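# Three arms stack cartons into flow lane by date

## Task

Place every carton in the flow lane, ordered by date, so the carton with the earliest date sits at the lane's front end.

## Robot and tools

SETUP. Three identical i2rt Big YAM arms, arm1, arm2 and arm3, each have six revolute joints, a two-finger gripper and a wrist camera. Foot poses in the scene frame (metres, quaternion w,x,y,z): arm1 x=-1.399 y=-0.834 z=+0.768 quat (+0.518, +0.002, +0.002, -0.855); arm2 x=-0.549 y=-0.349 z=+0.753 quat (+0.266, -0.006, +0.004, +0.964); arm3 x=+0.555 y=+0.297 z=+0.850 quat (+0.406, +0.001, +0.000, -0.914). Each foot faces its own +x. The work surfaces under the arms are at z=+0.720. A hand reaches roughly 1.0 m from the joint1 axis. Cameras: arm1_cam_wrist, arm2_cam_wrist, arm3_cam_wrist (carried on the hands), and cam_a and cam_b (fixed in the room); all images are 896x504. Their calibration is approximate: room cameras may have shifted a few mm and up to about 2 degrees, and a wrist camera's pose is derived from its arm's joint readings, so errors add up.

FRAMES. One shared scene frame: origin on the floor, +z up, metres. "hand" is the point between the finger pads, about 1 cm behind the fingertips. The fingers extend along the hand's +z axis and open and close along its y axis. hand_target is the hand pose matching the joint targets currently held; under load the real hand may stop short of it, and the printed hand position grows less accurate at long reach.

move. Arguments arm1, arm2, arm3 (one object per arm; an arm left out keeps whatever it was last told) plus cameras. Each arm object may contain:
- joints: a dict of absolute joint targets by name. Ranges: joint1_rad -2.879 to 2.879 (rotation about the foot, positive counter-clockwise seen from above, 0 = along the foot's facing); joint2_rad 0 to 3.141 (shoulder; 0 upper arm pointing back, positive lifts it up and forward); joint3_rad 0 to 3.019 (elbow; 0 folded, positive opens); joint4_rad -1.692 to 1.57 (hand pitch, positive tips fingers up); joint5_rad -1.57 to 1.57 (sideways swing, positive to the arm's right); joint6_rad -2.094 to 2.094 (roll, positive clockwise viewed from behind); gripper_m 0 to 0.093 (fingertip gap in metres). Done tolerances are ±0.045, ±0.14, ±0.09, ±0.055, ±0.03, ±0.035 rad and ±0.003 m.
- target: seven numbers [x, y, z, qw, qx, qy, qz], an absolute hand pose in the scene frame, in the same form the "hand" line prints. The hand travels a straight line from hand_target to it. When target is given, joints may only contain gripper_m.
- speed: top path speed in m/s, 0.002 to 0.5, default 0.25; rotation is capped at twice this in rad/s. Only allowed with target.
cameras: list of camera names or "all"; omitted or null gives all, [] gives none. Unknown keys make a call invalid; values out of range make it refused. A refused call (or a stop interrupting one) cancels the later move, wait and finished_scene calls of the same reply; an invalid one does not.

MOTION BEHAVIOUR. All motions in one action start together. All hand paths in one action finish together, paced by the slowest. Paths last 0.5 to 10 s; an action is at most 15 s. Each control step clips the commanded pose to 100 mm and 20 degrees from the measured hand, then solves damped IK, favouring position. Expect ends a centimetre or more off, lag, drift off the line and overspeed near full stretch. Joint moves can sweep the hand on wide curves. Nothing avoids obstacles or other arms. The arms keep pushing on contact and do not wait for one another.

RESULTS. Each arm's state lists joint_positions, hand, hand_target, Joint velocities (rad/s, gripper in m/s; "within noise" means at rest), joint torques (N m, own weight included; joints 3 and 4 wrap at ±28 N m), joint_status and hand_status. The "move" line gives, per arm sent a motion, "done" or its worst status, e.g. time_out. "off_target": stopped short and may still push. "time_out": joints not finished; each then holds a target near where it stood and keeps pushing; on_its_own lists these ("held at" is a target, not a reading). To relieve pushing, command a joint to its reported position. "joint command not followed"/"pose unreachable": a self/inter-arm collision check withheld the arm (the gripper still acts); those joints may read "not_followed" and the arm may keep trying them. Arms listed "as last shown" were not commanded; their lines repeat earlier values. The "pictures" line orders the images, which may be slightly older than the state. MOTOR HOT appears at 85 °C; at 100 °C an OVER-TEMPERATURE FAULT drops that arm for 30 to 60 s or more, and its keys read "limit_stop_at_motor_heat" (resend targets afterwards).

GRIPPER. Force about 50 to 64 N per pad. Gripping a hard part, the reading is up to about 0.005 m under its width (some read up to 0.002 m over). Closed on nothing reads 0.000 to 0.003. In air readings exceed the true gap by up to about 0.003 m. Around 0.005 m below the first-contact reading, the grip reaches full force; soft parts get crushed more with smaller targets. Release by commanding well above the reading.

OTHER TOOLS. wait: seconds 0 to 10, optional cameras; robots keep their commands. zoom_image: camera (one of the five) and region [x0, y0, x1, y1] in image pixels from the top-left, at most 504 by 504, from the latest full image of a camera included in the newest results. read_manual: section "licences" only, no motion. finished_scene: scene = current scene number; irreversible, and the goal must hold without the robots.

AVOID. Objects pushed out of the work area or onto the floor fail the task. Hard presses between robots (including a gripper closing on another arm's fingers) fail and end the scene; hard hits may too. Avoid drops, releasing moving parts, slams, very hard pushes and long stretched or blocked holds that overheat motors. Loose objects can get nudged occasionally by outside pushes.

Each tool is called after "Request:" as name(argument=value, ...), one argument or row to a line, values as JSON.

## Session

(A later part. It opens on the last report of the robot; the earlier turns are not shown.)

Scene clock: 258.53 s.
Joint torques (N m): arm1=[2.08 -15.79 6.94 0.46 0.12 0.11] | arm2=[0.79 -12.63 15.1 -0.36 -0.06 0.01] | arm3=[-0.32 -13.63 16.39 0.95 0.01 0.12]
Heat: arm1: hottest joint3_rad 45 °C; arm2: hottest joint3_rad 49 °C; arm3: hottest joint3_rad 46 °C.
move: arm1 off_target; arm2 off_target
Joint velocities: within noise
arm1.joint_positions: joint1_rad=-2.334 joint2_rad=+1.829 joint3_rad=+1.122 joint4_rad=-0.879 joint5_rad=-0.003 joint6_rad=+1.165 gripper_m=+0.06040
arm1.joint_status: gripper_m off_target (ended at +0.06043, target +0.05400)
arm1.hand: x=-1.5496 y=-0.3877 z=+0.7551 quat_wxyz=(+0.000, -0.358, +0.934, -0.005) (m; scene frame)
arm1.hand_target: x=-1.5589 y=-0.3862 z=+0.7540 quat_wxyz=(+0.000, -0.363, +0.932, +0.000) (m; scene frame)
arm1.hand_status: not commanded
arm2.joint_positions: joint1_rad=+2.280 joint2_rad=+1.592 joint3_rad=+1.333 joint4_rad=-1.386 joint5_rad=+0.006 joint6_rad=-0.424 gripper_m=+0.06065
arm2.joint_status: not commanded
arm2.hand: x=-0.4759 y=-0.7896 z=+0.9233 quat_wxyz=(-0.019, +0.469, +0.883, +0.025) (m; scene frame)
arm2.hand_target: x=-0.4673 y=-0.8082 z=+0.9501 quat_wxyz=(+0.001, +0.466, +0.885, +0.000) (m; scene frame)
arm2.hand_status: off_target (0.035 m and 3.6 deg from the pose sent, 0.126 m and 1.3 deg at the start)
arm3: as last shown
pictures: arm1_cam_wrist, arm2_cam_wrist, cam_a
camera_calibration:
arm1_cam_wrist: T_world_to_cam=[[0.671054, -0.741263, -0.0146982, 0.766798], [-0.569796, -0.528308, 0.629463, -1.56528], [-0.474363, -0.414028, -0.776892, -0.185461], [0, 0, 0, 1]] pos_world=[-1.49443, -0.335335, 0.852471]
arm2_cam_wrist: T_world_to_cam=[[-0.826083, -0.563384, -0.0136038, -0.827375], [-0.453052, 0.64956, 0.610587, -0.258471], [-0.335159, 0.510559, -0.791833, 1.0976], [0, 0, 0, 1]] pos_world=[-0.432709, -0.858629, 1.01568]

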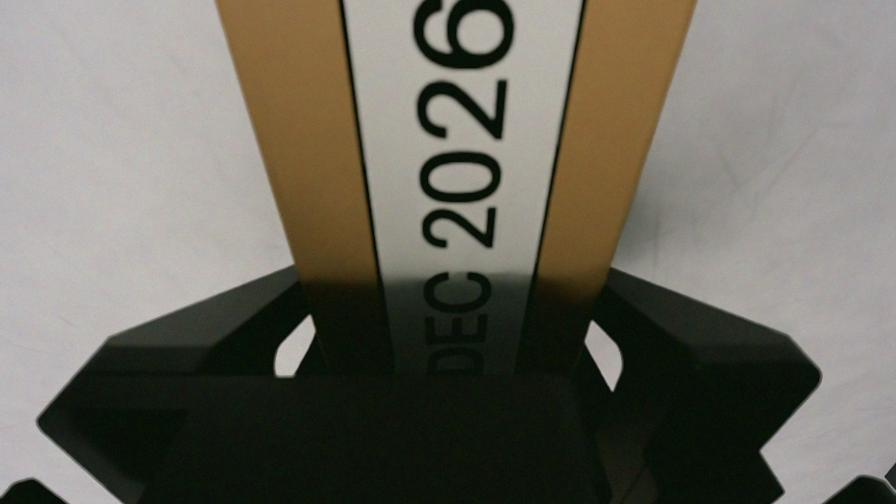

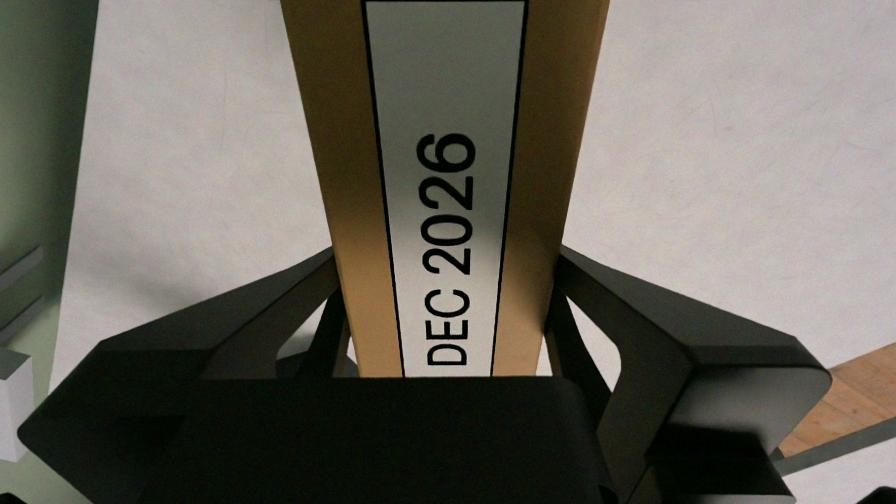

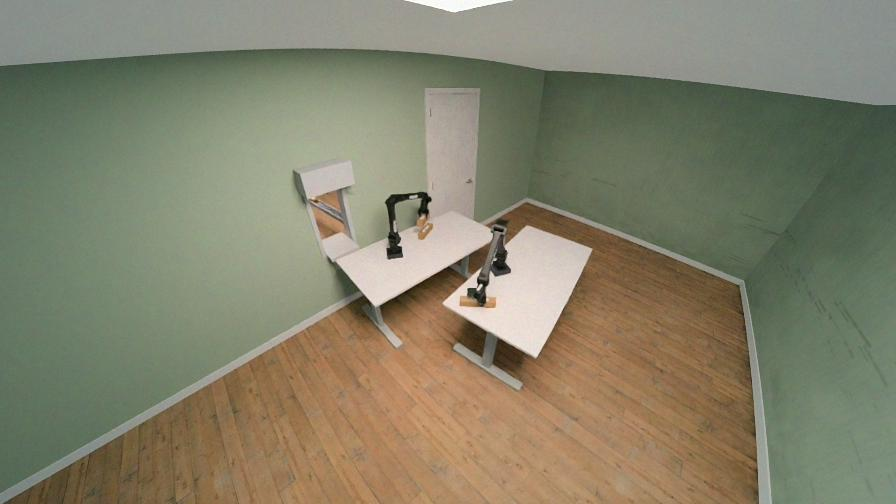

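Request:
move(
  arm1={"target": [-1.555, -0.386, 0.96, 0, -0.3624, 0.932, 0], "speed": 0.2},
  arm2={"target": [-0.70, -0.785, 0.95, 0, 0.6756, 0.7373, 0], "speed": 0.2},
  cameras=["arm1_cam_wrist", "arm2_cam_wrist", "cam_a"],
)

Request:
zoom_image(
  camera="cam_a",
  region=[380, 170, 540, 320],
)

Scene clock: 281.60 s.
Joint torques (N m): arm1=[1.32 -16.73 13.26 -0.42 0.17 0.02] | arm2=[-0.03 -11.99 13.68 -0.09 -0.11 0.08] | arm3=[-0.32 -13.68 16.42 1.05 0.02 0.12]
Heat: arm1: hottest joint3_rad 43 °C; arm2: hottest joint3_rad 53 °C; arm3: hottest joint3_rad 47 °C.
move: arm1 off_target; arm2 off_target
Joint velocities: within noise
arm1.joint_positions: joint1_rad=-2.334 joint2_rad=+1.615 joint3_rad=+1.345 joint4_rad=-1.376 joint5_rad=-0.004 joint6_rad=+1.165 gripper_m=+0.06041
arm1.joint_status: not commanded
arm1.hand: x=-1.5454 y=-0.4029 z=+0.9284 quat_wxyz=(-0.002, -0.357, +0.933, -0.035) (m; scene frame)
arm1.hand_target: x=-1.5544 y=-0.3877 z=+0.9600 quat_wxyz=(+0.000, -0.363, +0.932, +0.000) (m; scene frame)
arm1.hand_status: off_target (0.037 m and 4.1 deg from the pose sent, 0.205 m and 0.8 deg at the start)
arm2.joint_positions: joint1_rad=+1.787 joint2_rad=+1.562 joint3_rad=+1.333 joint4_rad=-1.386 joint5_rad=+0.014 joint6_rad=-0.420 gripper_m=+0.06065
arm2.joint_status: not commanded
arm2.hand: x=-0.6952 y=-0.7703 z=+0.9340 quat_wxyz=(-0.008, +0.672, +0.741, +0.017) (m; scene frame)
arm2.hand_target: x=-0.6997 y=-0.7842 z=+0.9500 quat_wxyz=(+0.000, +0.675, +0.737, +0.000) (m; scene frame)
arm2.hand_status: off_target (0.022 m and 2.2 deg from the pose sent, 0.226 m and 29.2 deg at the start)
arm3: as last shown
pictures: arm1_cam_wrist, arm2_cam_wrist, cam_a
camera_calibration:
arm1_cam_wrist: T_world_to_cam=[[0.670596, -0.740736, 0.0401459, 0.703954], [-0.581588, -0.491381, 0.648306, -1.70086], [-0.460496, -0.458099, -0.760321, -0.0667944], [0, 0, 0, 1]] pos_world=[-1.49203, -0.344926, 1.02363]
arm2_cam_wrist: T_world_to_cam=[[-0.994788, -0.101953, -0.00121909, -0.770907], [-0.0828068, 0.800879, 0.593073, 0.0133815], [-0.0594894, 0.590083, -0.805148, 1.28815], [0, 0, 0, 1]] pos_world=[-0.68915, -0.84943, 1.02828]

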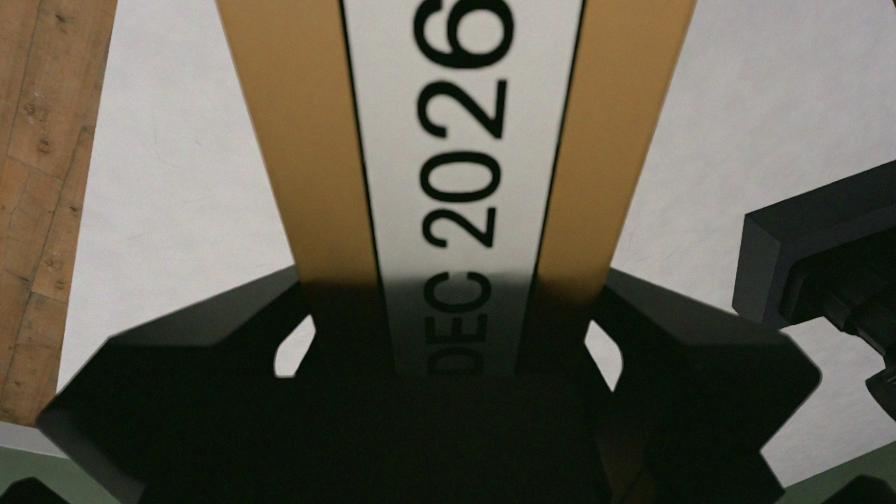

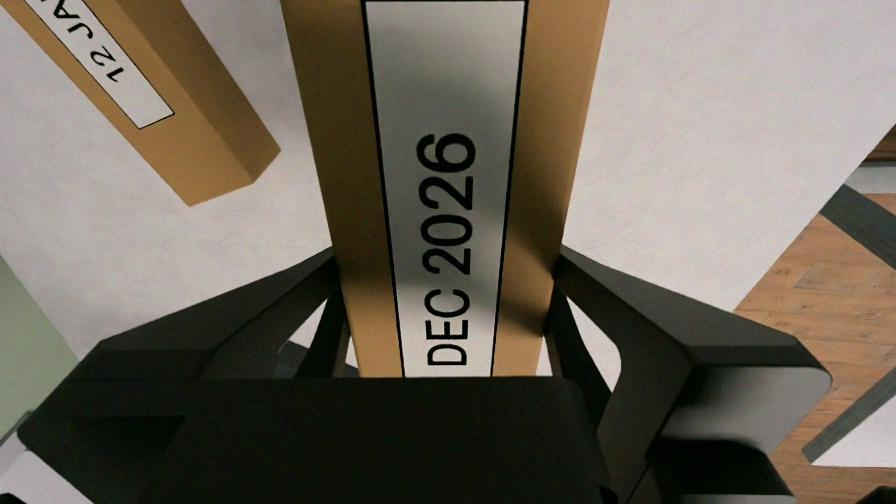

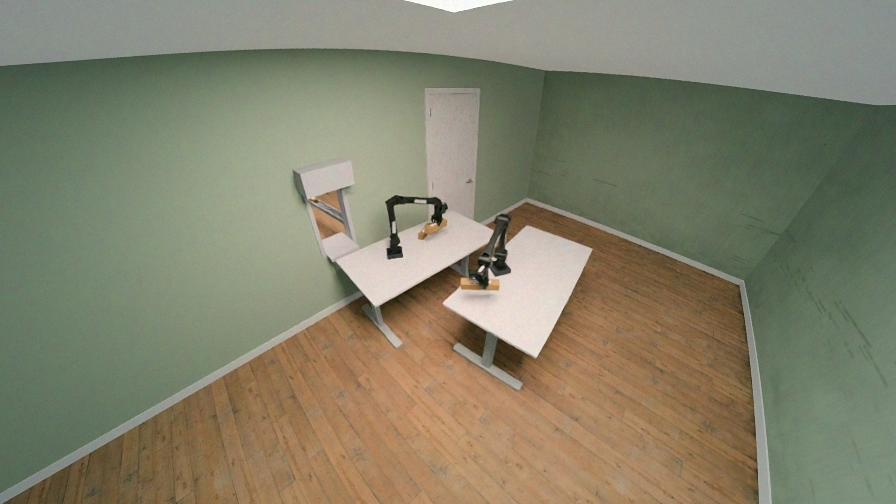

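Scaled by 3.150 from the camera's 896x504 image, which has a finer 1280x720 frame.

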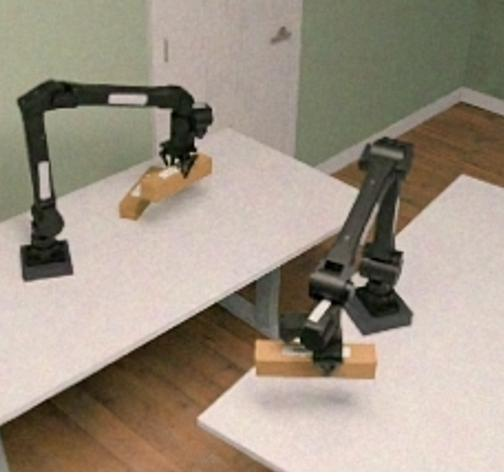

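Request:
move(
  arm1={"target": [-1.2, -0.43, 0.97, 0, -0.05, 0.99875, 0], "speed": 0.25},
  arm2={"target": [-0.70, -0.785, 0.756, 0, 0.6756, 0.7373, 0], "speed": 0.15},
  cameras=["arm1_cam_wrist", "arm2_cam_wrist"],
)

Scene clock: 289.63 s.
Joint torques (N m): arm1=[0.5 -14.33 9.4 0.55 1.15 0.2] | arm2=[-0.38 -12.16 7.47 0.99 -0.11 0.03] | arm3=[-0.32 -13.51 16.38 1.02 0.01 0.13]
Heat: arm1: hottest joint3_rad 44 °C; arm2: hottest joint3_rad 53 °C; arm3: hottest joint3_rad 47 °C.
move: arm1 off_target; arm2 off_target
Joint velocities: within noise
arm1.joint_positions: joint1_rad=-2.862 joint2_rad=+1.543 joint3_rad=+1.245 joint4_rad=-1.338 joint5_rad=+0.674 joint6_rad=+1.219 gripper_m=+0.06044
arm1.joint_status: not commanded
arm1.hand: x=-1.2073 y=-0.4345 z=+0.9615 quat_wxyz=(+0.311, -0.081, +0.940, -0.117) (m; scene frame)
arm1.hand_target: x=-1.2029 y=-0.4296 z=+0.9701 quat_wxyz=(+0.320, -0.068, +0.939, -0.104) (m; scene frame)
arm1.hand_status: off_target (0.012 m and 39.0 deg from the pose sent, 0.349 m and 36.4 deg at the start; pose on its path clipped on 30 of 74 steps; a joint's target at an end of its range on 43 of 74 steps)
arm2.joint_positions: joint1_rad=+1.787 joint2_rad=+1.762 joint3_rad=+1.104 joint4_rad=-0.910 joint5_rad=+0.014 joint6_rad=-0.420 gripper_m=+0.06065
arm2.joint_status: not commanded
arm2.hand: x=-0.6987 y=-0.7875 z=+0.7669 quat_wxyz=(+0.002, +0.672, +0.740, -0.005) (m; scene frame)
arm2.hand_target: x=-0.6998 y=-0.7848 z=+0.7562 quat_wxyz=(+0.000, +0.676, +0.737, +0.000) (m; scene frame)
arm2.hand_status: off_target (0.011 m and 0.8 deg from the pose sent, 0.179 m and 2.2 deg at the start)
arm3: as last shown
pictures: arm1_cam_wrist, arm2_cam_wrist
camera_calibration:
arm1_cam_wrist: T_world_to_cam=[[0.0966451, -0.962478, 0.253566, -0.542045], [-0.994906, -0.0860769, 0.0524738, -1.29121], [-0.0286787, -0.257346, -0.965894, 0.905741], [0, 0, 0, 1]] pos_world=[-1.20627, -0.399761, 1.08005]
arm2_cam_wrist: T_world_to_cam=[[-0.994756, -0.100578, 0.018551, -0.790499], [-0.0732426, 0.827162, 0.55717, 0.180945], [-0.071384, 0.552889, -0.830191, 1.14506], [0, 0, 0, 1]] pos_world=[-0.691363, -0.862268, 0.864464]

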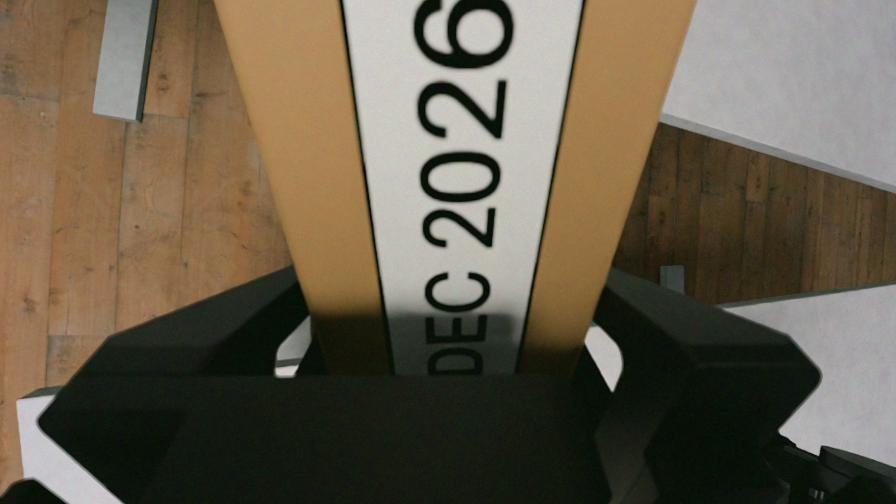

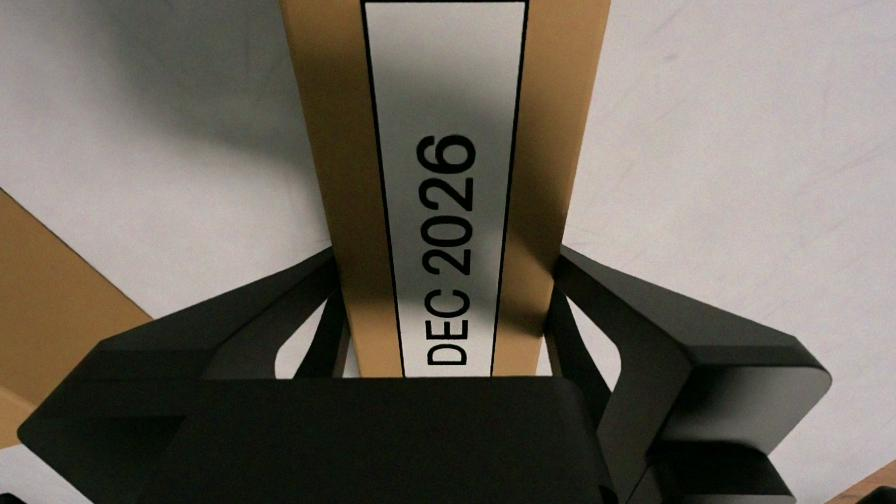

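Request:
move(
  arm1={"joints": {"joint1_rad": 0.6, "joint2_rad": 1.6, "joint3_rad": 1.4, "joint4_rad": -1.55, "joint5_rad": 0.0, "joint6_rad": 0.485}},
  arm2={"target": [-0.70, -0.785, 0.745, 0, 0.6756, 0.7373, 0], "speed": 0.1},
  cameras=["arm1_cam_wrist", "arm2_cam_wrist"],
)

Scene clock: 301.60 s.
Joint torques (N m): arm1=[0.56 -18.2 9.83 -0.72 0.23 0.01] | arm2=[-0.38 -10.75 6.84 1.81 -0.11 0.02] | arm3=[-0.32 -13.45 16.46 1.05 0.01 0.12]
Heat: arm1: hottest joint3_rad 44 °C; arm2: hottest joint3_rad 50 °C; arm3: hottest joint3_rad 47 °C.
move: arm1 done; arm2 off_target
Joint velocities: within noise
arm1.joint_positions: joint1_rad=+0.596 joint2_rad=+1.633 joint3_rad=+1.377 joint4_rad=-1.536 joint5_rad=-0.002 joint6_rad=+0.488 gripper_m=+0.06048
arm1.joint_status: all done
arm1.hand: x=-1.3501 y=-1.2609 z=+0.9332 quat_wxyz=(+0.099, -0.821, -0.560, -0.055) (m; scene frame)
arm1.hand_target: x=-1.3485 y=-1.2632 z=+0.9547 quat_wxyz=(+0.081, -0.820, -0.564, -0.044) (m; scene frame)
arm1.hand_status: not commanded
arm2.joint_positions: joint1_rad=+1.787 joint2_rad=+1.763 joint3_rad=+1.103 joint4_rad=-0.902 joint5_rad=+0.014 joint6_rad=-0.420 gripper_m=+0.06065
arm2.joint_status: not commanded
arm2.hand: x=-0.6991 y=-0.7887 z=+0.7661 quat_wxyz=(+0.003, +0.672, +0.740, -0.008) (m; scene frame)
arm2.hand_target: x=-0.6996 y=-0.7843 z=+0.7458 quat_wxyz=(+0.000, +0.676, +0.737, +0.000) (m; scene frame)
arm2.hand_status: off_target (0.021 m and 1.1 deg from the pose sent, 0.022 m and 0.8 deg at the start)
arm3.joint_positions: joint1_rad=+0.404 joint2_rad=+1.250 joint3_rad=+1.285 joint4_rad=-0.973 joint5_rad=+0.001 joint6_rad=-0.007 gripper_m=+0.09398
arm3.joint_status: not commanded
arm3.hand: x=+0.3929 y=-0.1697 z=+1.1758 quat_wxyz=(-0.180, -0.772, -0.555, +0.253) (m; scene frame)
arm3.hand_target: x=+0.3884 y=-0.1740 z=+1.1994 quat_wxyz=(-0.191, -0.770, -0.546, +0.268) (m; scene frame)
arm3.hand_status: not commanded
pictures: arm1_cam_wrist, arm2_cam_wrist
camera_calibration:
arm1_cam_wrist: T_world_to_cam=[[-0.931666, 0.355316, 0.0758247, -0.87733], [0.281699, 0.574663, 0.76838, 0.385662], [0.229444, 0.737233, -0.635486, 1.95587], [0, 0, 0, 1]] pos_world=[-1.37478, -1.35183, 1.01312]
arm2_cam_wrist: T_world_to_cam=[[-0.994718, -0.100465, 0.0210651, -0.792813], [-0.0721642, 0.830363, 0.55253, 0.189198], [-0.0730014, 0.548091, -0.833227, 1.14255], [0, 0, 0, 1]] pos_world=[-0.691564, -0.862973, 0.864163]

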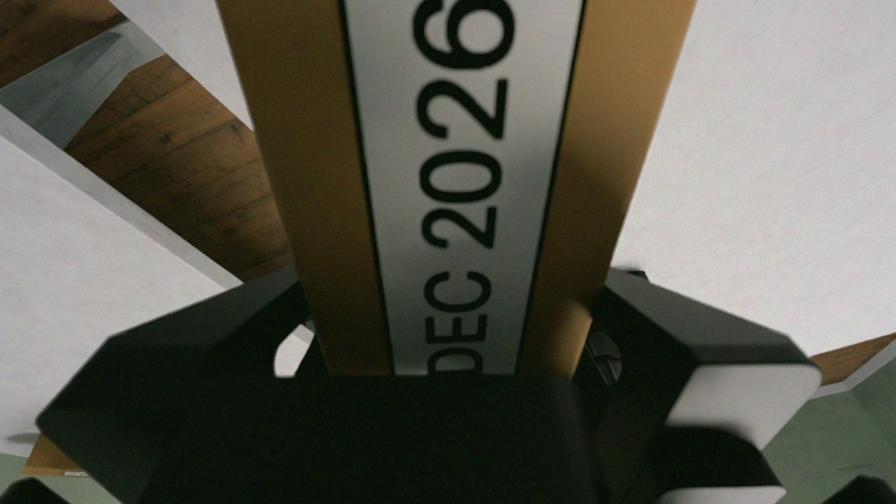

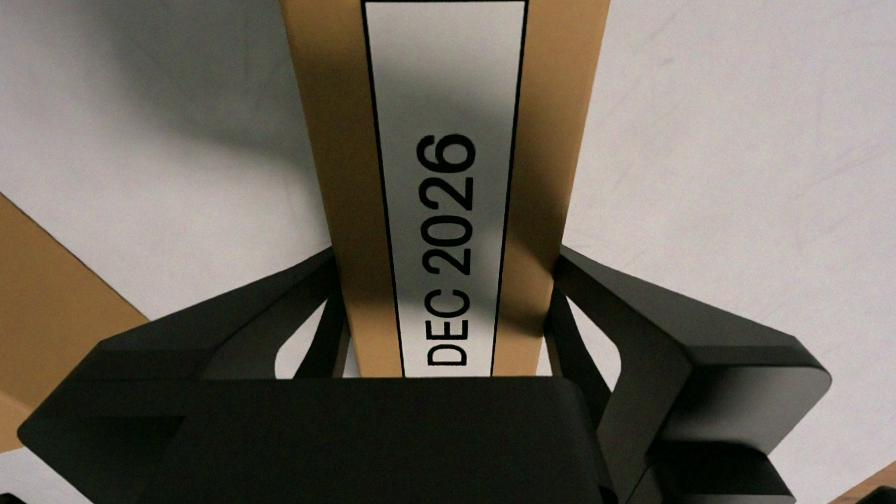

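Request:
move(
  arm2={"joints": {"gripper_m": 0.093}},
  cameras=[],
)

Request:
move(
  arm1={"joints": {"joint1_rad": 1.6}},
  arm2={"target": [-0.57, -0.75, 0.98, 0, 0.6756, 0.7373, 0], "speed": 0.25},
  cameras=["arm2_cam_wrist", "cam_a"],
)

Scene clock: 307.00 s.
Joint torques (N m): arm1=[0.97 -18.14 9.84 -0.76 0.23 0.01] | arm2=[-0.44 -13.04 6.94 0.77 -0.1 0.02] | arm3=[-0.26 -13.57 16.39 1.01 0.02 0.13]
Heat: arm1: hottest joint3_rad 43 °C; arm2: hottest joint3_rad 49 °C; arm3: hottest joint3_rad 47 °C.
move: arm2 done
Joint velocities: within noise
arm1, arm3: as last shown
arm1.hand: x=-1.3501 y=-1.2608 z=+0.9332 quat_wxyz=(+0.099, -0.821, -0.560, -0.055) (m; scene frame)
arm2.joint_positions: joint1_rad=+1.787 joint2_rad=+1.781 joint3_rad=+1.103 joint4_rad=-0.878 joint5_rad=+0.014 joint6_rad=-0.420 gripper_m=+0.09288
arm2.joint_status: all done
arm2.hand: x=-0.7002 y=-0.7922 z=+0.7579 quat_wxyz=(+0.004, +0.672, +0.740, -0.011) (m; scene frame)
arm2.hand_target: x=-0.6996 y=-0.7843 z=+0.7459 quat_wxyz=(+0.000, +0.676, +0.737, +0.000) (m; scene frame)
arm2.hand_status: not commanded
pictures: none
No camera images: "cameras" was empty.

Scene clock: 309.03 s.
Joint torques (N m): arm1=[1.55 -18.2 9.85 -0.73 0.18 0.01] | arm2=[0.5 -8.35 14.12 -0.13 0.05 0.1] | arm3=[-0.26 -13.68 16.42 1.03 0.01 0.12]
Heat: arm1: hottest joint3_rad 43 °C; arm2: hottest joint3_rad 49 °C; arm3: hottest joint3_rad 47 °C.
move: arm1 done; arm2 off_target
Joint velocities: within noise
arm1.joint_positions: joint1_rad=+1.591 joint2_rad=+1.633 joint3_rad=+1.377 joint4_rad=-1.536 joint5_rad=-0.001 joint6_rad=+0.488 gripper_m=+0.06050
arm1.joint_status: all done
arm1.hand: x=-1.0151 y=-1.0260 z=+0.9352 quat_wxyz=(+0.110, -0.454, -0.884, -0.002) (m; scene frame)
arm1.hand_target: x=-1.0113 y=-1.0238 z=+0.9568 quat_wxyz=(+0.090, -0.449, -0.889, -0.001) (m; scene frame)
arm1.hand_status: not commanded
arm2.joint_positions: joint1_rad=+2.060 joint2_rad=+1.392 joint3_rad=+1.229 joint4_rad=-1.449 joint5_rad=+0.008 joint6_rad=-0.141 gripper_m=+0.09295
arm2.joint_status: not commanded
arm2.hand: x=-0.5719 y=-0.7340 z=+0.9651 quat_wxyz=(-0.009, +0.674, +0.739, +0.012) (m; scene frame)
arm2.hand_target: x=-0.5699 y=-0.7492 z=+0.9799 quat_wxyz=(+0.000, +0.675, +0.737, +0.000) (m; scene frame)
arm2.hand_status: off_target (0.022 m and 1.8 deg from the pose sent, 0.261 m and 1.4 deg at the start)
arm3: as last shown
pictures: arm2_cam_wrist, cam_a
camera_calibration:
arm2_cam_wrist: T_world_to_cam=[[-0.995346, -0.0961674, 0.00618108, -0.647729], [-0.0740501, 0.804322, 0.589561, -0.0129333], [-0.0616681, 0.586359, -0.8077, 1.29757], [0, 0, 0, 1]] pos_world=[-0.565653, -0.812731, 1.05968]

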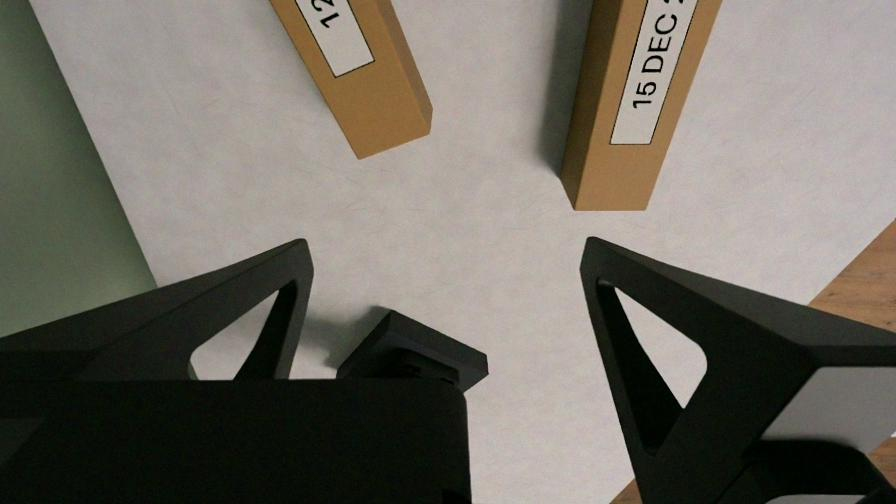

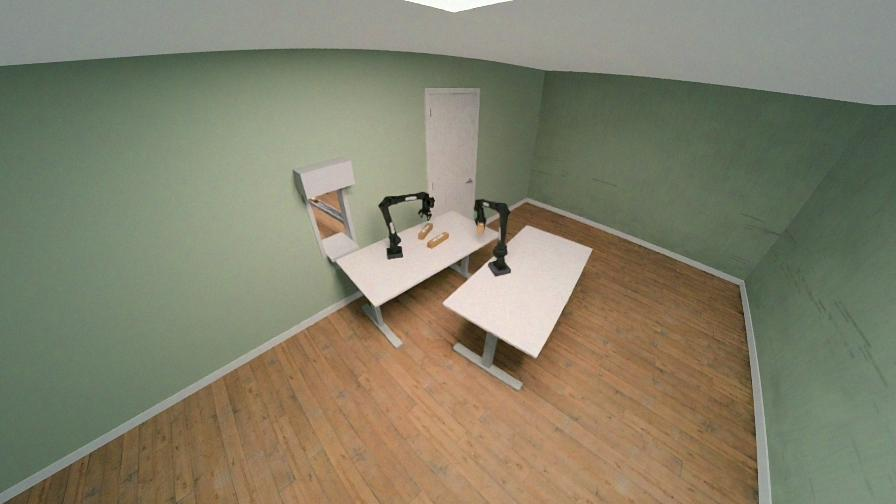

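Request:
move(
  arm1={"joints": {"joint1_rad": 2.536, "joint2_rad": 1.86, "joint3_rad": 1.80, "joint4_rad": -1.49, "joint5_rad": 0.0, "joint6_rad": 0.485}},
  arm2={"joints": {"joint1_rad": 2.155, "joint2_rad": 0.85, "joint3_rad": 1.06, "joint4_rad": -1.11, "joint5_rad": 0.0, "joint6_rad": 0.0}},
  cameras=["arm1_cam_wrist", "arm2_cam_wrist"],
)

Scene clock: 315.07 s.
Joint torques (N m): arm1=[0.85 -23.41 12.6 -0.14 0.17 0.02] | arm2=[0.09 -1.61 9.87 2.18 -0.03 0.09] | arm3=[-0.26 -13.63 16.39 1.05 0.01 0.12]
Heat: arm1: hottest joint3_rad 43 °C; arm2: hottest joint3_rad 50 °C; arm3: hottest joint3_rad 47 °C.
move: arm1 done; arm2 done
Joint velocities: within noise
arm1.joint_positions: joint1_rad=+2.545 joint2_rad=+1.898 joint3_rad=+1.748 joint4_rad=-1.485 joint5_rad=-0.001 joint6_rad=+0.487 gripper_m=+0.06051
arm1.joint_status: all done
arm1.hand: x=-0.8968 y=-0.5656 z=+0.9351 quat_wxyz=(+0.027, +0.003, -1.000, +0.012) (m; scene frame)
arm1.hand_target: x=-0.8843 y=-0.5651 z=+0.9755 quat_wxyz=(-0.010, -0.001, -1.000, -0.007) (m; scene frame)
arm1.hand_status: not commanded
arm2.joint_positions: joint1_rad=+2.153 joint2_rad=+0.844 joint3_rad=+1.075 joint4_rad=-1.124 joint5_rad=+0.000 joint6_rad=-0.010 gripper_m=+0.09295
arm2.joint_status: all done
arm2.hand: x=-0.5377 y=-0.6915 z=+1.1117 quat_wxyz=(+0.246, +0.649, +0.682, -0.232) (m; scene frame)
arm2.hand_target: x=-0.5368 y=-0.6940 z=+1.1040 quat_wxyz=(+0.245, +0.652, +0.680, -0.228) (m; scene frame)
arm2.hand_status: not commanded
arm3: as last shown
pictures: arm1_cam_wrist, arm2_cam_wrist
camera_calibration:
arm1_cam_wrist: T_world_to_cam=[[0.00862376, -0.999962, -0.00124119, -0.553451], [-0.743435, -0.00724155, 0.668769, -1.29841], [-0.668753, -0.00484456, -0.743469, 0.216343], [0, 0, 0, 1]] pos_world=[-0.815831, -0.561785, 1.02849]
arm2_cam_wrist: T_world_to_cam=[[-0.998878, -0.0460627, 0.0109703, -0.583064], [-0.0468558, 0.994957, -0.0886834, 0.769387], [-0.00683002, -0.0890979, -0.995999, 1.16487], [0, 0, 0, 1]] pos_world=[-0.538404, -0.688576, 1.23484]

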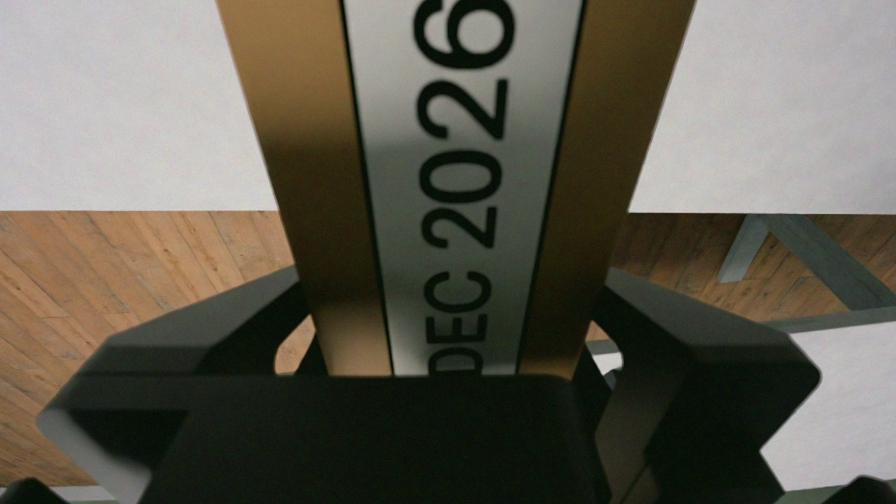

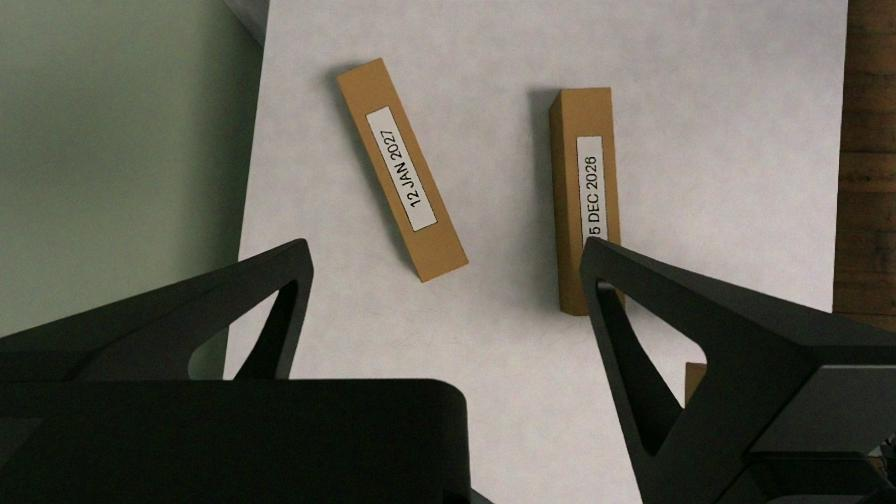

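Request:
move(
  arm1={"target": [-0.85, -0.565, 0.80, 0, 0, 1, 0], "speed": 0.2},
  cameras=[],
)

Scene clock: 323.03 s.
Joint torques (N m): arm1=[-0.21 -23.24 8.88 0.38 0.21 -0.06] | arm2=[0.09 -1.61 9.85 2.18 -0.04 0.09] | arm3=[-0.38 -13.63 16.43 0.99 0.02 0.12]
Heat: arm1: hottest joint3_rad 44 °C; arm2: hottest joint3_rad 49 °C; arm3: hottest joint3_rad 48 °C.
move: arm1 off_target
Joint velocities: within noise
arm1.joint_positions: joint1_rad=+2.526 joint2_rad=+2.091 joint3_rad=+1.634 joint4_rad=-1.168 joint5_rad=+0.002 joint6_rad=+0.467 gripper_m=+0.06051
arm1.joint_status: not commanded
arm1.hand: x=-0.8658 y=-0.5617 z=+0.7813 quat_wxyz=(+0.023, +0.004, -1.000, +0.011) (m; scene frame)
arm1.hand_target: x=-0.8506 y=-0.5652 z=+0.8002 quat_wxyz=(+0.000, +0.000, -1.000, +0.000) (m; scene frame)
arm1.hand_status: off_target (0.025 m and 2.9 deg from the pose sent, 0.143 m and 3.4 deg at the start)
arm2, arm3: as last shown
pictures: none
No camera images: "cameras" was empty.

Request:
move(
  arm1={"target": [-0.85, -0.566, 0.768, 0, 0, 1, 0], "speed": 0.08},
  cameras=["cam_a"],
)

Request:
zoom_image(
  camera="cam_a",
  region=[400, 180, 540, 290],
)

Scene clock: 327.90 s.
Joint torques (N m): arm1=[-0.38 -21.48 8.17 0.49 -0.01 -0.06] | arm2=[0.03 -1.61 9.88 2.18 -0.04 0.09] | arm3=[-0.15 -13.63 16.4 0.98 0.01 0.12]
Heat: arm1: hottest joint3_rad 44 °C; arm2: hottest joint3_rad 49 °C; arm3: hottest joint3_rad 48 °C.
move: arm1 off_target
Joint velocities: within noise
arm1.joint_positions: joint1_rad=+2.526 joint2_rad=+2.102 joint3_rad=+1.615 joint4_rad=-1.102 joint5_rad=+0.007 joint6_rad=+0.465 gripper_m=+0.06051
arm1.joint_status: not commanded
arm1.hand: x=-0.8592 y=-0.5594 z=+0.7680 quat_wxyz=(+0.006, +0.004, -1.000, +0.005) (m; scene frame)
arm1.hand_target: x=-0.8501 y=-0.5662 z=+0.7681 quat_wxyz=(+0.000, +0.000, -1.000, +0.000) (m; scene frame)
arm1.hand_status: off_target (0.011 m and 0.9 deg from the pose sent, 0.021 m and 2.9 deg at the start)
arm2, arm3: as last shown
pictures: cam_a

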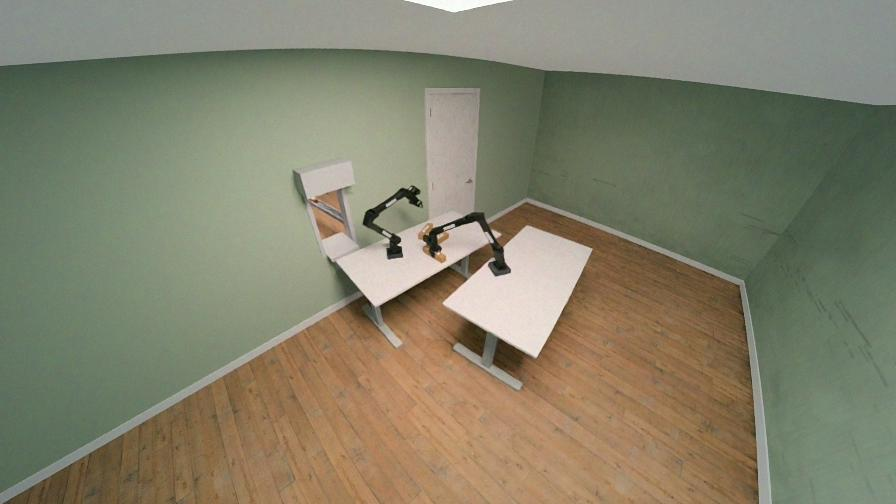

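Scaled by 3.600 from the camera's 896x504 image, which has a finer 1280x720 frame.

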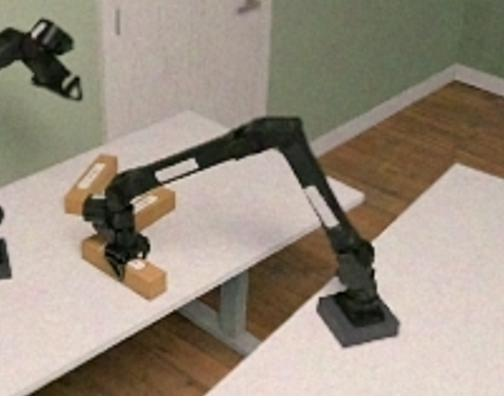

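Request:
move(
  arm1={"target": [-0.85, -0.568, 0.756, 0, 0, 1, 0], "speed": 0.06},
  cameras=["arm1_cam_wrist"],
)

Scene clock: 331.27 s.
Joint torques (N m): arm1=[-0.56 -20.6 7.83 0.5 -0.03 -0.09] | arm2=[0.09 -1.61 9.85 2.19 -0.03 0.09] | arm3=[-0.32 -13.45 16.36 0.98 0.01 0.12]
Heat: arm1: hottest joint3_rad 44 °C; arm2: hottest joint3_rad 49 °C; arm3: hottest joint3_rad 48 °C.
move: arm1 off_target
Joint velocities: within noise
arm1.joint_positions: joint1_rad=+2.525 joint2_rad=+2.103 joint3_rad=+1.606 joint4_rad=-1.076 joint5_rad=+0.007 joint6_rad=+0.465 gripper_m=+0.06051
arm1.joint_status: not commanded
arm1.hand: x=-0.8569 y=-0.5587 z=+0.7648 quat_wxyz=(-0.002, +0.004, -1.000, +0.001) (m; scene frame)
arm1.hand_target: x=-0.8504 y=-0.5680 z=+0.7561 quat_wxyz=(+0.000, +0.000, -1.000, +0.000) (m; scene frame)
arm1.hand_status: off_target (0.015 m and 0.5 deg from the pose sent, 0.018 m and 0.9 deg at the start)
arm2, arm3: as last shown
pictures: arm1_cam_wrist
camera_calibration:
arm1_cam_wrist: T_world_to_cam=[[0.011601, -0.999672, -0.022835, -0.52784], [-0.780947, -0.0233202, 0.624162, -1.16184], [-0.62449, 0.010592, -0.780961, 0.191624], [0, 0, 0, 1]] pos_world=[-0.781544, -0.55679, 0.862774]

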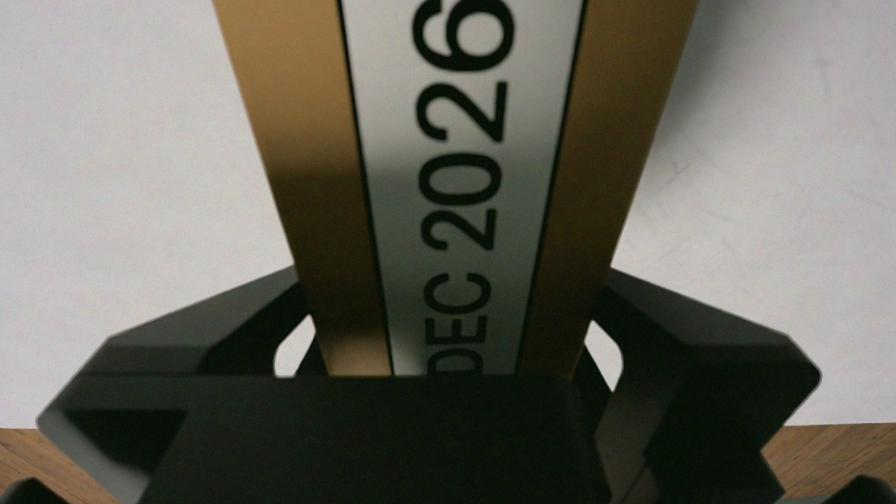

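Request:
move(
  arm1={"joints": {"gripper_m": 0.093}},
  arm3={"joints": {"joint1_rad": -0.366, "joint2_rad": 0.2725, "joint3_rad": 0.408, "joint4_rad": -0.135, "joint5_rad": 0.0, "joint6_rad": 0.0}},
  cameras=["arm3_cam_wrist", "cam_b"],
)

Request:
move(
  arm1={"target": [-0.86, -0.566, 0.93, 0, 0, 1, 0], "speed": 0.25},
  cameras=["cam_a"],
)

Scene clock: 348.40 s.
Joint torques (N m): arm1=[-0.32 -20.78 7.8 0.51 0.04 -0.05] | arm2=[0.03 -1.55 9.85 2.17 -0.04 0.09] | arm3=[-0.73 0.21 12.6 2.47 -0.01 0.13]
Heat: arm1: hottest joint2_rad 42 °C; arm2: hottest joint3_rad 48 °C; arm3: hottest joint3_rad 48 °C.
move: arm1 done; arm3 done
Joint velocities: within noise
arm1.joint_positions: joint1_rad=+2.522 joint2_rad=+2.105 joint3_rad=+1.605 joint4_rad=-1.076 joint5_rad=+0.006 joint6_rad=+0.462 gripper_m=+0.09292
arm1.joint_status: all done
arm1.hand: x=-0.8566 y=-0.5602 z=+0.7631 quat_wxyz=(+0.000, +0.004, -1.000, +0.001) (m; scene frame)
arm1.hand_target: x=-0.8503 y=-0.5682 z=+0.7561 quat_wxyz=(+0.000, +0.000, -1.000, +0.000) (m; scene frame)
arm1.hand_status: not commanded
arm2: as last shown
arm3.joint_positions: joint1_rad=-0.355 joint2_rad=+0.284 joint3_rad=+0.411 joint4_rad=-0.151 joint5_rad=+0.001 joint6_rad=-0.006 gripper_m=+0.09399
arm3.joint_status: all done
arm3.hand: x=+0.2857 y=+0.1581 z=+1.1935 quat_wxyz=(-0.164, -0.695, -0.172, +0.678) (m; scene frame)
arm3.hand_target: x=+0.2863 y=+0.1620 z=+1.1990 quat_wxyz=(-0.165, -0.688, -0.165, +0.687) (m; scene frame)
arm3.hand_status: not commanded
pictures: arm3_cam_wrist, cam_b
camera_calibration:
arm3_cam_wrist: T_world_to_cam=[[-0.463974, 0.885788, -0.010351, 0.00581485], [0.550006, 0.278893, -0.787218, 0.740167], [-0.694422, -0.370942, -0.616588, 1.11596], [0, 0, 0, 1]] pos_world=[0.370547, 0.202378, 1.27082]

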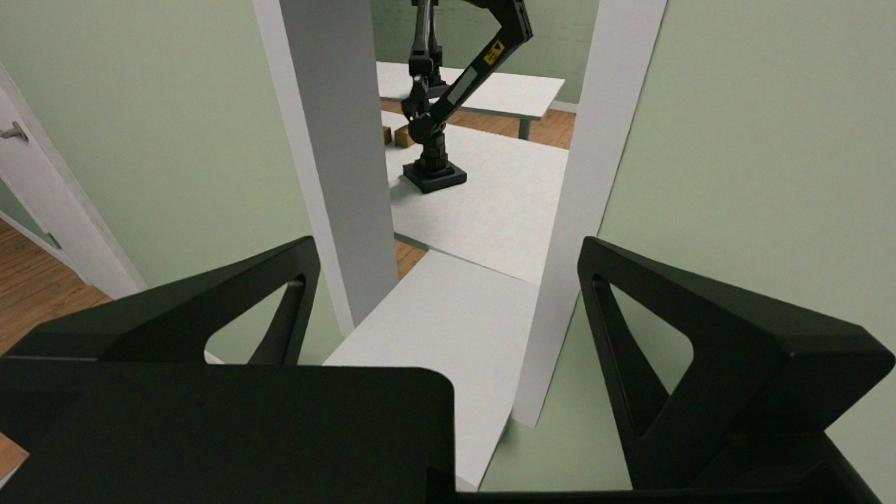

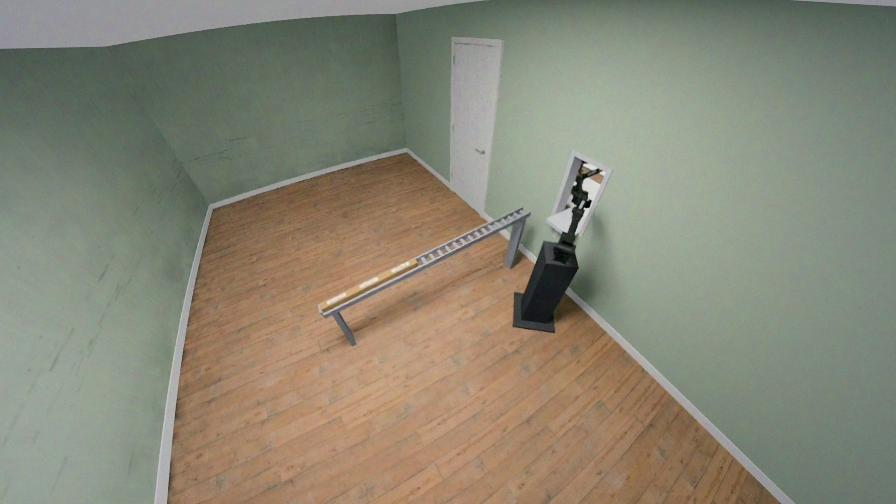

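Scene clock: 349.97 s.
Joint torques (N m): arm1=[0.56 -19.78 12.18 -0.17 0.04 0.06] | arm2=[0.03 -1.55 9.85 2.19 -0.03 0.09] | arm3=[-0.73 0.03 12.57 2.43 0 0.12]
Heat: arm1: hottest joint2_rad 42 °C; arm2: hottest joint3_rad 48 °C; arm3: hottest joint3_rad 48 °C.
move: arm1 off_target
Joint velocities: within noise
arm1.joint_positions: joint1_rad=+2.522 joint2_rad=+1.935 joint3_rad=+1.765 joint4_rad=-1.428 joint5_rad=+0.006 joint6_rad=+0.462 gripper_m=+0.09292
arm1.joint_status: not commanded
arm1.hand: x=-0.8725 y=-0.5689 z=+0.9201 quat_wxyz=(+0.010, +0.004, -1.000, +0.006) (m; scene frame)
arm1.hand_target: x=-0.8605 y=-0.5664 z=+0.9300 quat_wxyz=(+0.000, +0.000, -1.000, +0.000) (m; scene frame)
arm1.hand_status: off_target (0.016 m and 1.4 deg from the pose sent, 0.167 m and 0.5 deg at the start)
arm2, arm3: as last shown
arm3.hand: x=+0.2857 y=+0.1581 z=+1.1936 quat_wxyz=(-0.164, -0.695, -0.172, +0.678) (m; scene frame)
arm3.hand_target: x=+0.2863 y=+0.1620 z=+1.1991 quat_wxyz=(-0.165, -0.688, -0.165, +0.687) (m; scene frame)
pictures: cam_a

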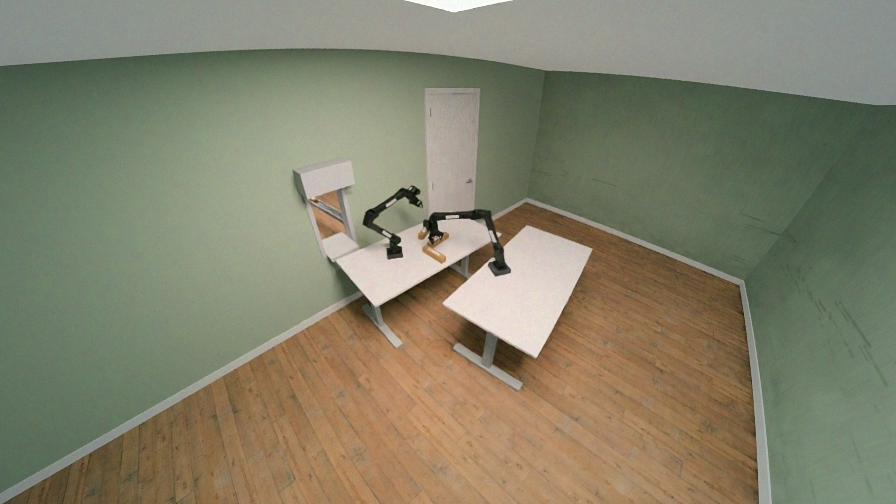

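Request:
move(
  arm1={"joints": {"joint1_rad": 1.0, "joint2_rad": 1.0, "joint3_rad": 1.3, "joint4_rad": -1.3, "joint5_rad": 0.0, "joint6_rad": 0.0}},
  cameras=[],
)

Request:
move(
  arm2={"joints": {"joint1_rad": 1.137, "joint2_rad": 1.342, "joint3_rad": 1.099, "joint4_rad": -1.328, "joint5_rad": 0.0, "joint6_rad": 0.599}},
  cameras=["arm2_cam_wrist"],
)

Scene clock: 372.97 s.
Joint torques (N m): arm1=[-0.5 -6.07 10.11 1.17 -0.02 -0.01] | arm2=[0.09 -1.61 9.87 2.18 -0.04 0.09] | arm3=[-0.62 0.15 12.63 2.37 0 0.11]
Heat: arm1: hottest joint3_rad 44 °C; arm2: hottest joint3_rad 48 °C; arm3: hottest joint3_rad 47 °C.
move: arm1 done
Joint velocities: within noise
arm1.joint_positions: joint1_rad=+1.016 joint2_rad=+0.997 joint3_rad=+1.294 joint4_rad=-1.304 joint5_rad=+0.002 joint6_rad=+0.009 gripper_m=+0.09295
arm1.joint_status: all done
arm1.hand: x=-1.2116 y=-1.1547 z=+1.1553 quat_wxyz=(-0.241, -0.481, -0.832, +0.134) (m; scene frame)
arm1.hand_target: x=-1.2154 y=-1.1594 z=+1.1581 quat_wxyz=(-0.243, -0.483, -0.830, +0.139) (m; scene frame)
arm1.hand_status: not commanded
arm2, arm3: as last shown
pictures: none
No camera images: "cameras" was empty.

Scene clock: 374.60 s.
Joint torques (N m): arm1=[-0.56 -6.24 10.1 1.17 -0.01 -0.06] | arm2=[-0.62 -8.76 11.62 -0.14 0 0.09] | arm3=[-0.67 0.03 12.59 2.4 -0.01 0.12]
Heat: arm1: hottest joint3_rad 44 °C; arm2: hottest joint3_rad 48 °C; arm3: hottest joint3_rad 47 °C.
move: arm2 done
Joint velocities: within noise
arm1, arm3: as last shown
arm1.hand: x=-1.2116 y=-1.1547 z=+1.1553 quat_wxyz=(-0.241, -0.480, -0.832, +0.134) (m; scene frame)
arm2.joint_positions: joint1_rad=+1.145 joint2_rad=+1.343 joint3_rad=+1.075 joint4_rad=-1.320 joint5_rad=+0.001 joint6_rad=+0.588 gripper_m=+0.09298
arm2.joint_status: all done
arm2.hand: x=-0.8518 y=-0.5555 z=+0.9204 quat_wxyz=(+0.001, +1.000, +0.009, +0.011) (m; scene frame)
arm2.hand_target: x=-0.8587 y=-0.5564 z=+0.9296 quat_wxyz=(+0.006, +1.000, -0.001, +0.005) (m; scene frame)
arm2.hand_status: not commanded
pictures: arm2_cam_wrist
camera_calibration:
arm2_cam_wrist: T_world_to_cam=[[-0.0227716, 0.99968, 0.0110036, 0.523846], [0.811568, 0.0120569, 0.584133, 0.168314], [0.583814, 0.0222318, -0.811583, 1.3796], [0, 0, 0, 1]] pos_world=[-0.930098, -0.556379, 1.01558]

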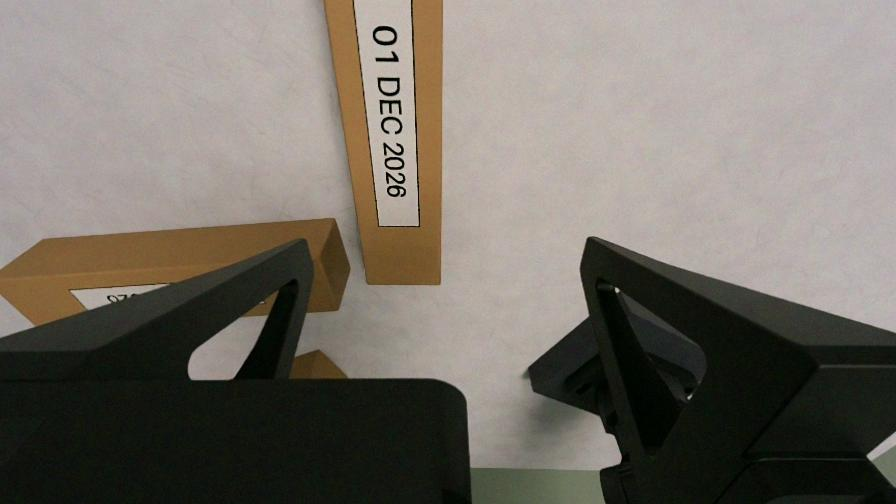

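Request:
move(
  arm2={"target": [-0.871, -0.585, 0.845, 0, 1, 0, 0], "speed": 0.2},
  cameras=["arm2_cam_wrist"],
)

Scene clock: 389.30 s.
Joint torques (N m): arm1=[-0.56 -6.3 10.06 1.14 0 -0.06] | arm2=[0.67 -9.41 8.62 0.76 0.11 0.08] | arm3=[-0.67 -0.03 12.62 2.37 0 0.13]
Heat: arm1: hottest joint3_rad 44 °C; arm2: hottest joint3_rad 48 °C; arm3: hottest joint3_rad 47 °C.
move: arm2 done
Joint velocities: within noise
arm1, arm3: as last shown
arm2.joint_positions: joint1_rad=+1.173 joint2_rad=+1.482 joint3_rad=+1.021 joint4_rad=-1.103 joint5_rad=+0.013 joint6_rad=+0.632 gripper_m=+0.09298
arm2.joint_status: not commanded
arm2.hand: x=-0.8734 y=-0.5823 z=+0.8508 quat_wxyz=(+0.003, +1.000, +0.001, -0.002) (m; scene frame)
arm2.hand_target: x=-0.8710 y=-0.5850 z=+0.8451 quat_wxyz=(+0.000, +1.000, +0.000, +0.000) (m; scene frame)
arm2.hand_status: done (0.007 m and 0.4 deg from the pose sent, 0.083 m and 1.7 deg at the start)
pictures: arm2_cam_wrist
camera_calibration:
arm2_cam_wrist: T_world_to_cam=[[-0.00618696, 0.99995, 0.00783343, 0.568263], [0.826887, 0.000710696, 0.562367, 0.252119], [0.562333, 0.0099567, -0.826851, 1.32333], [0, 0, 0, 1]] pos_world=[-0.949111, -0.58159, 0.947962]

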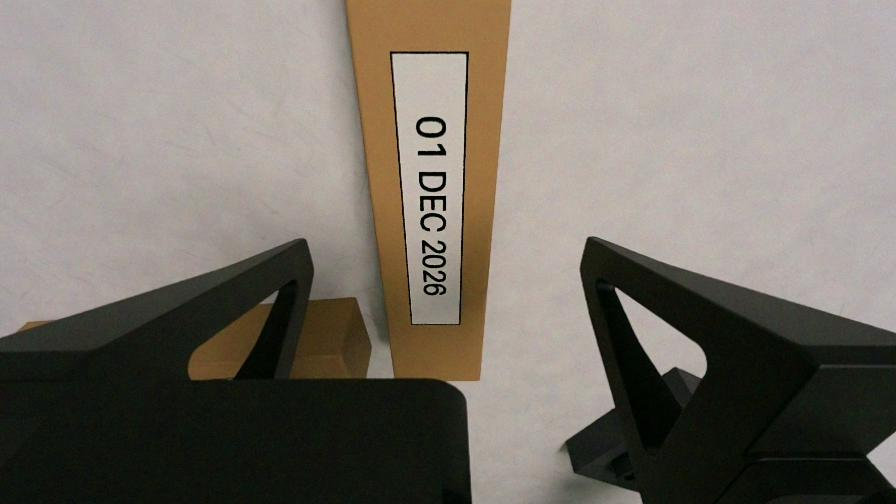

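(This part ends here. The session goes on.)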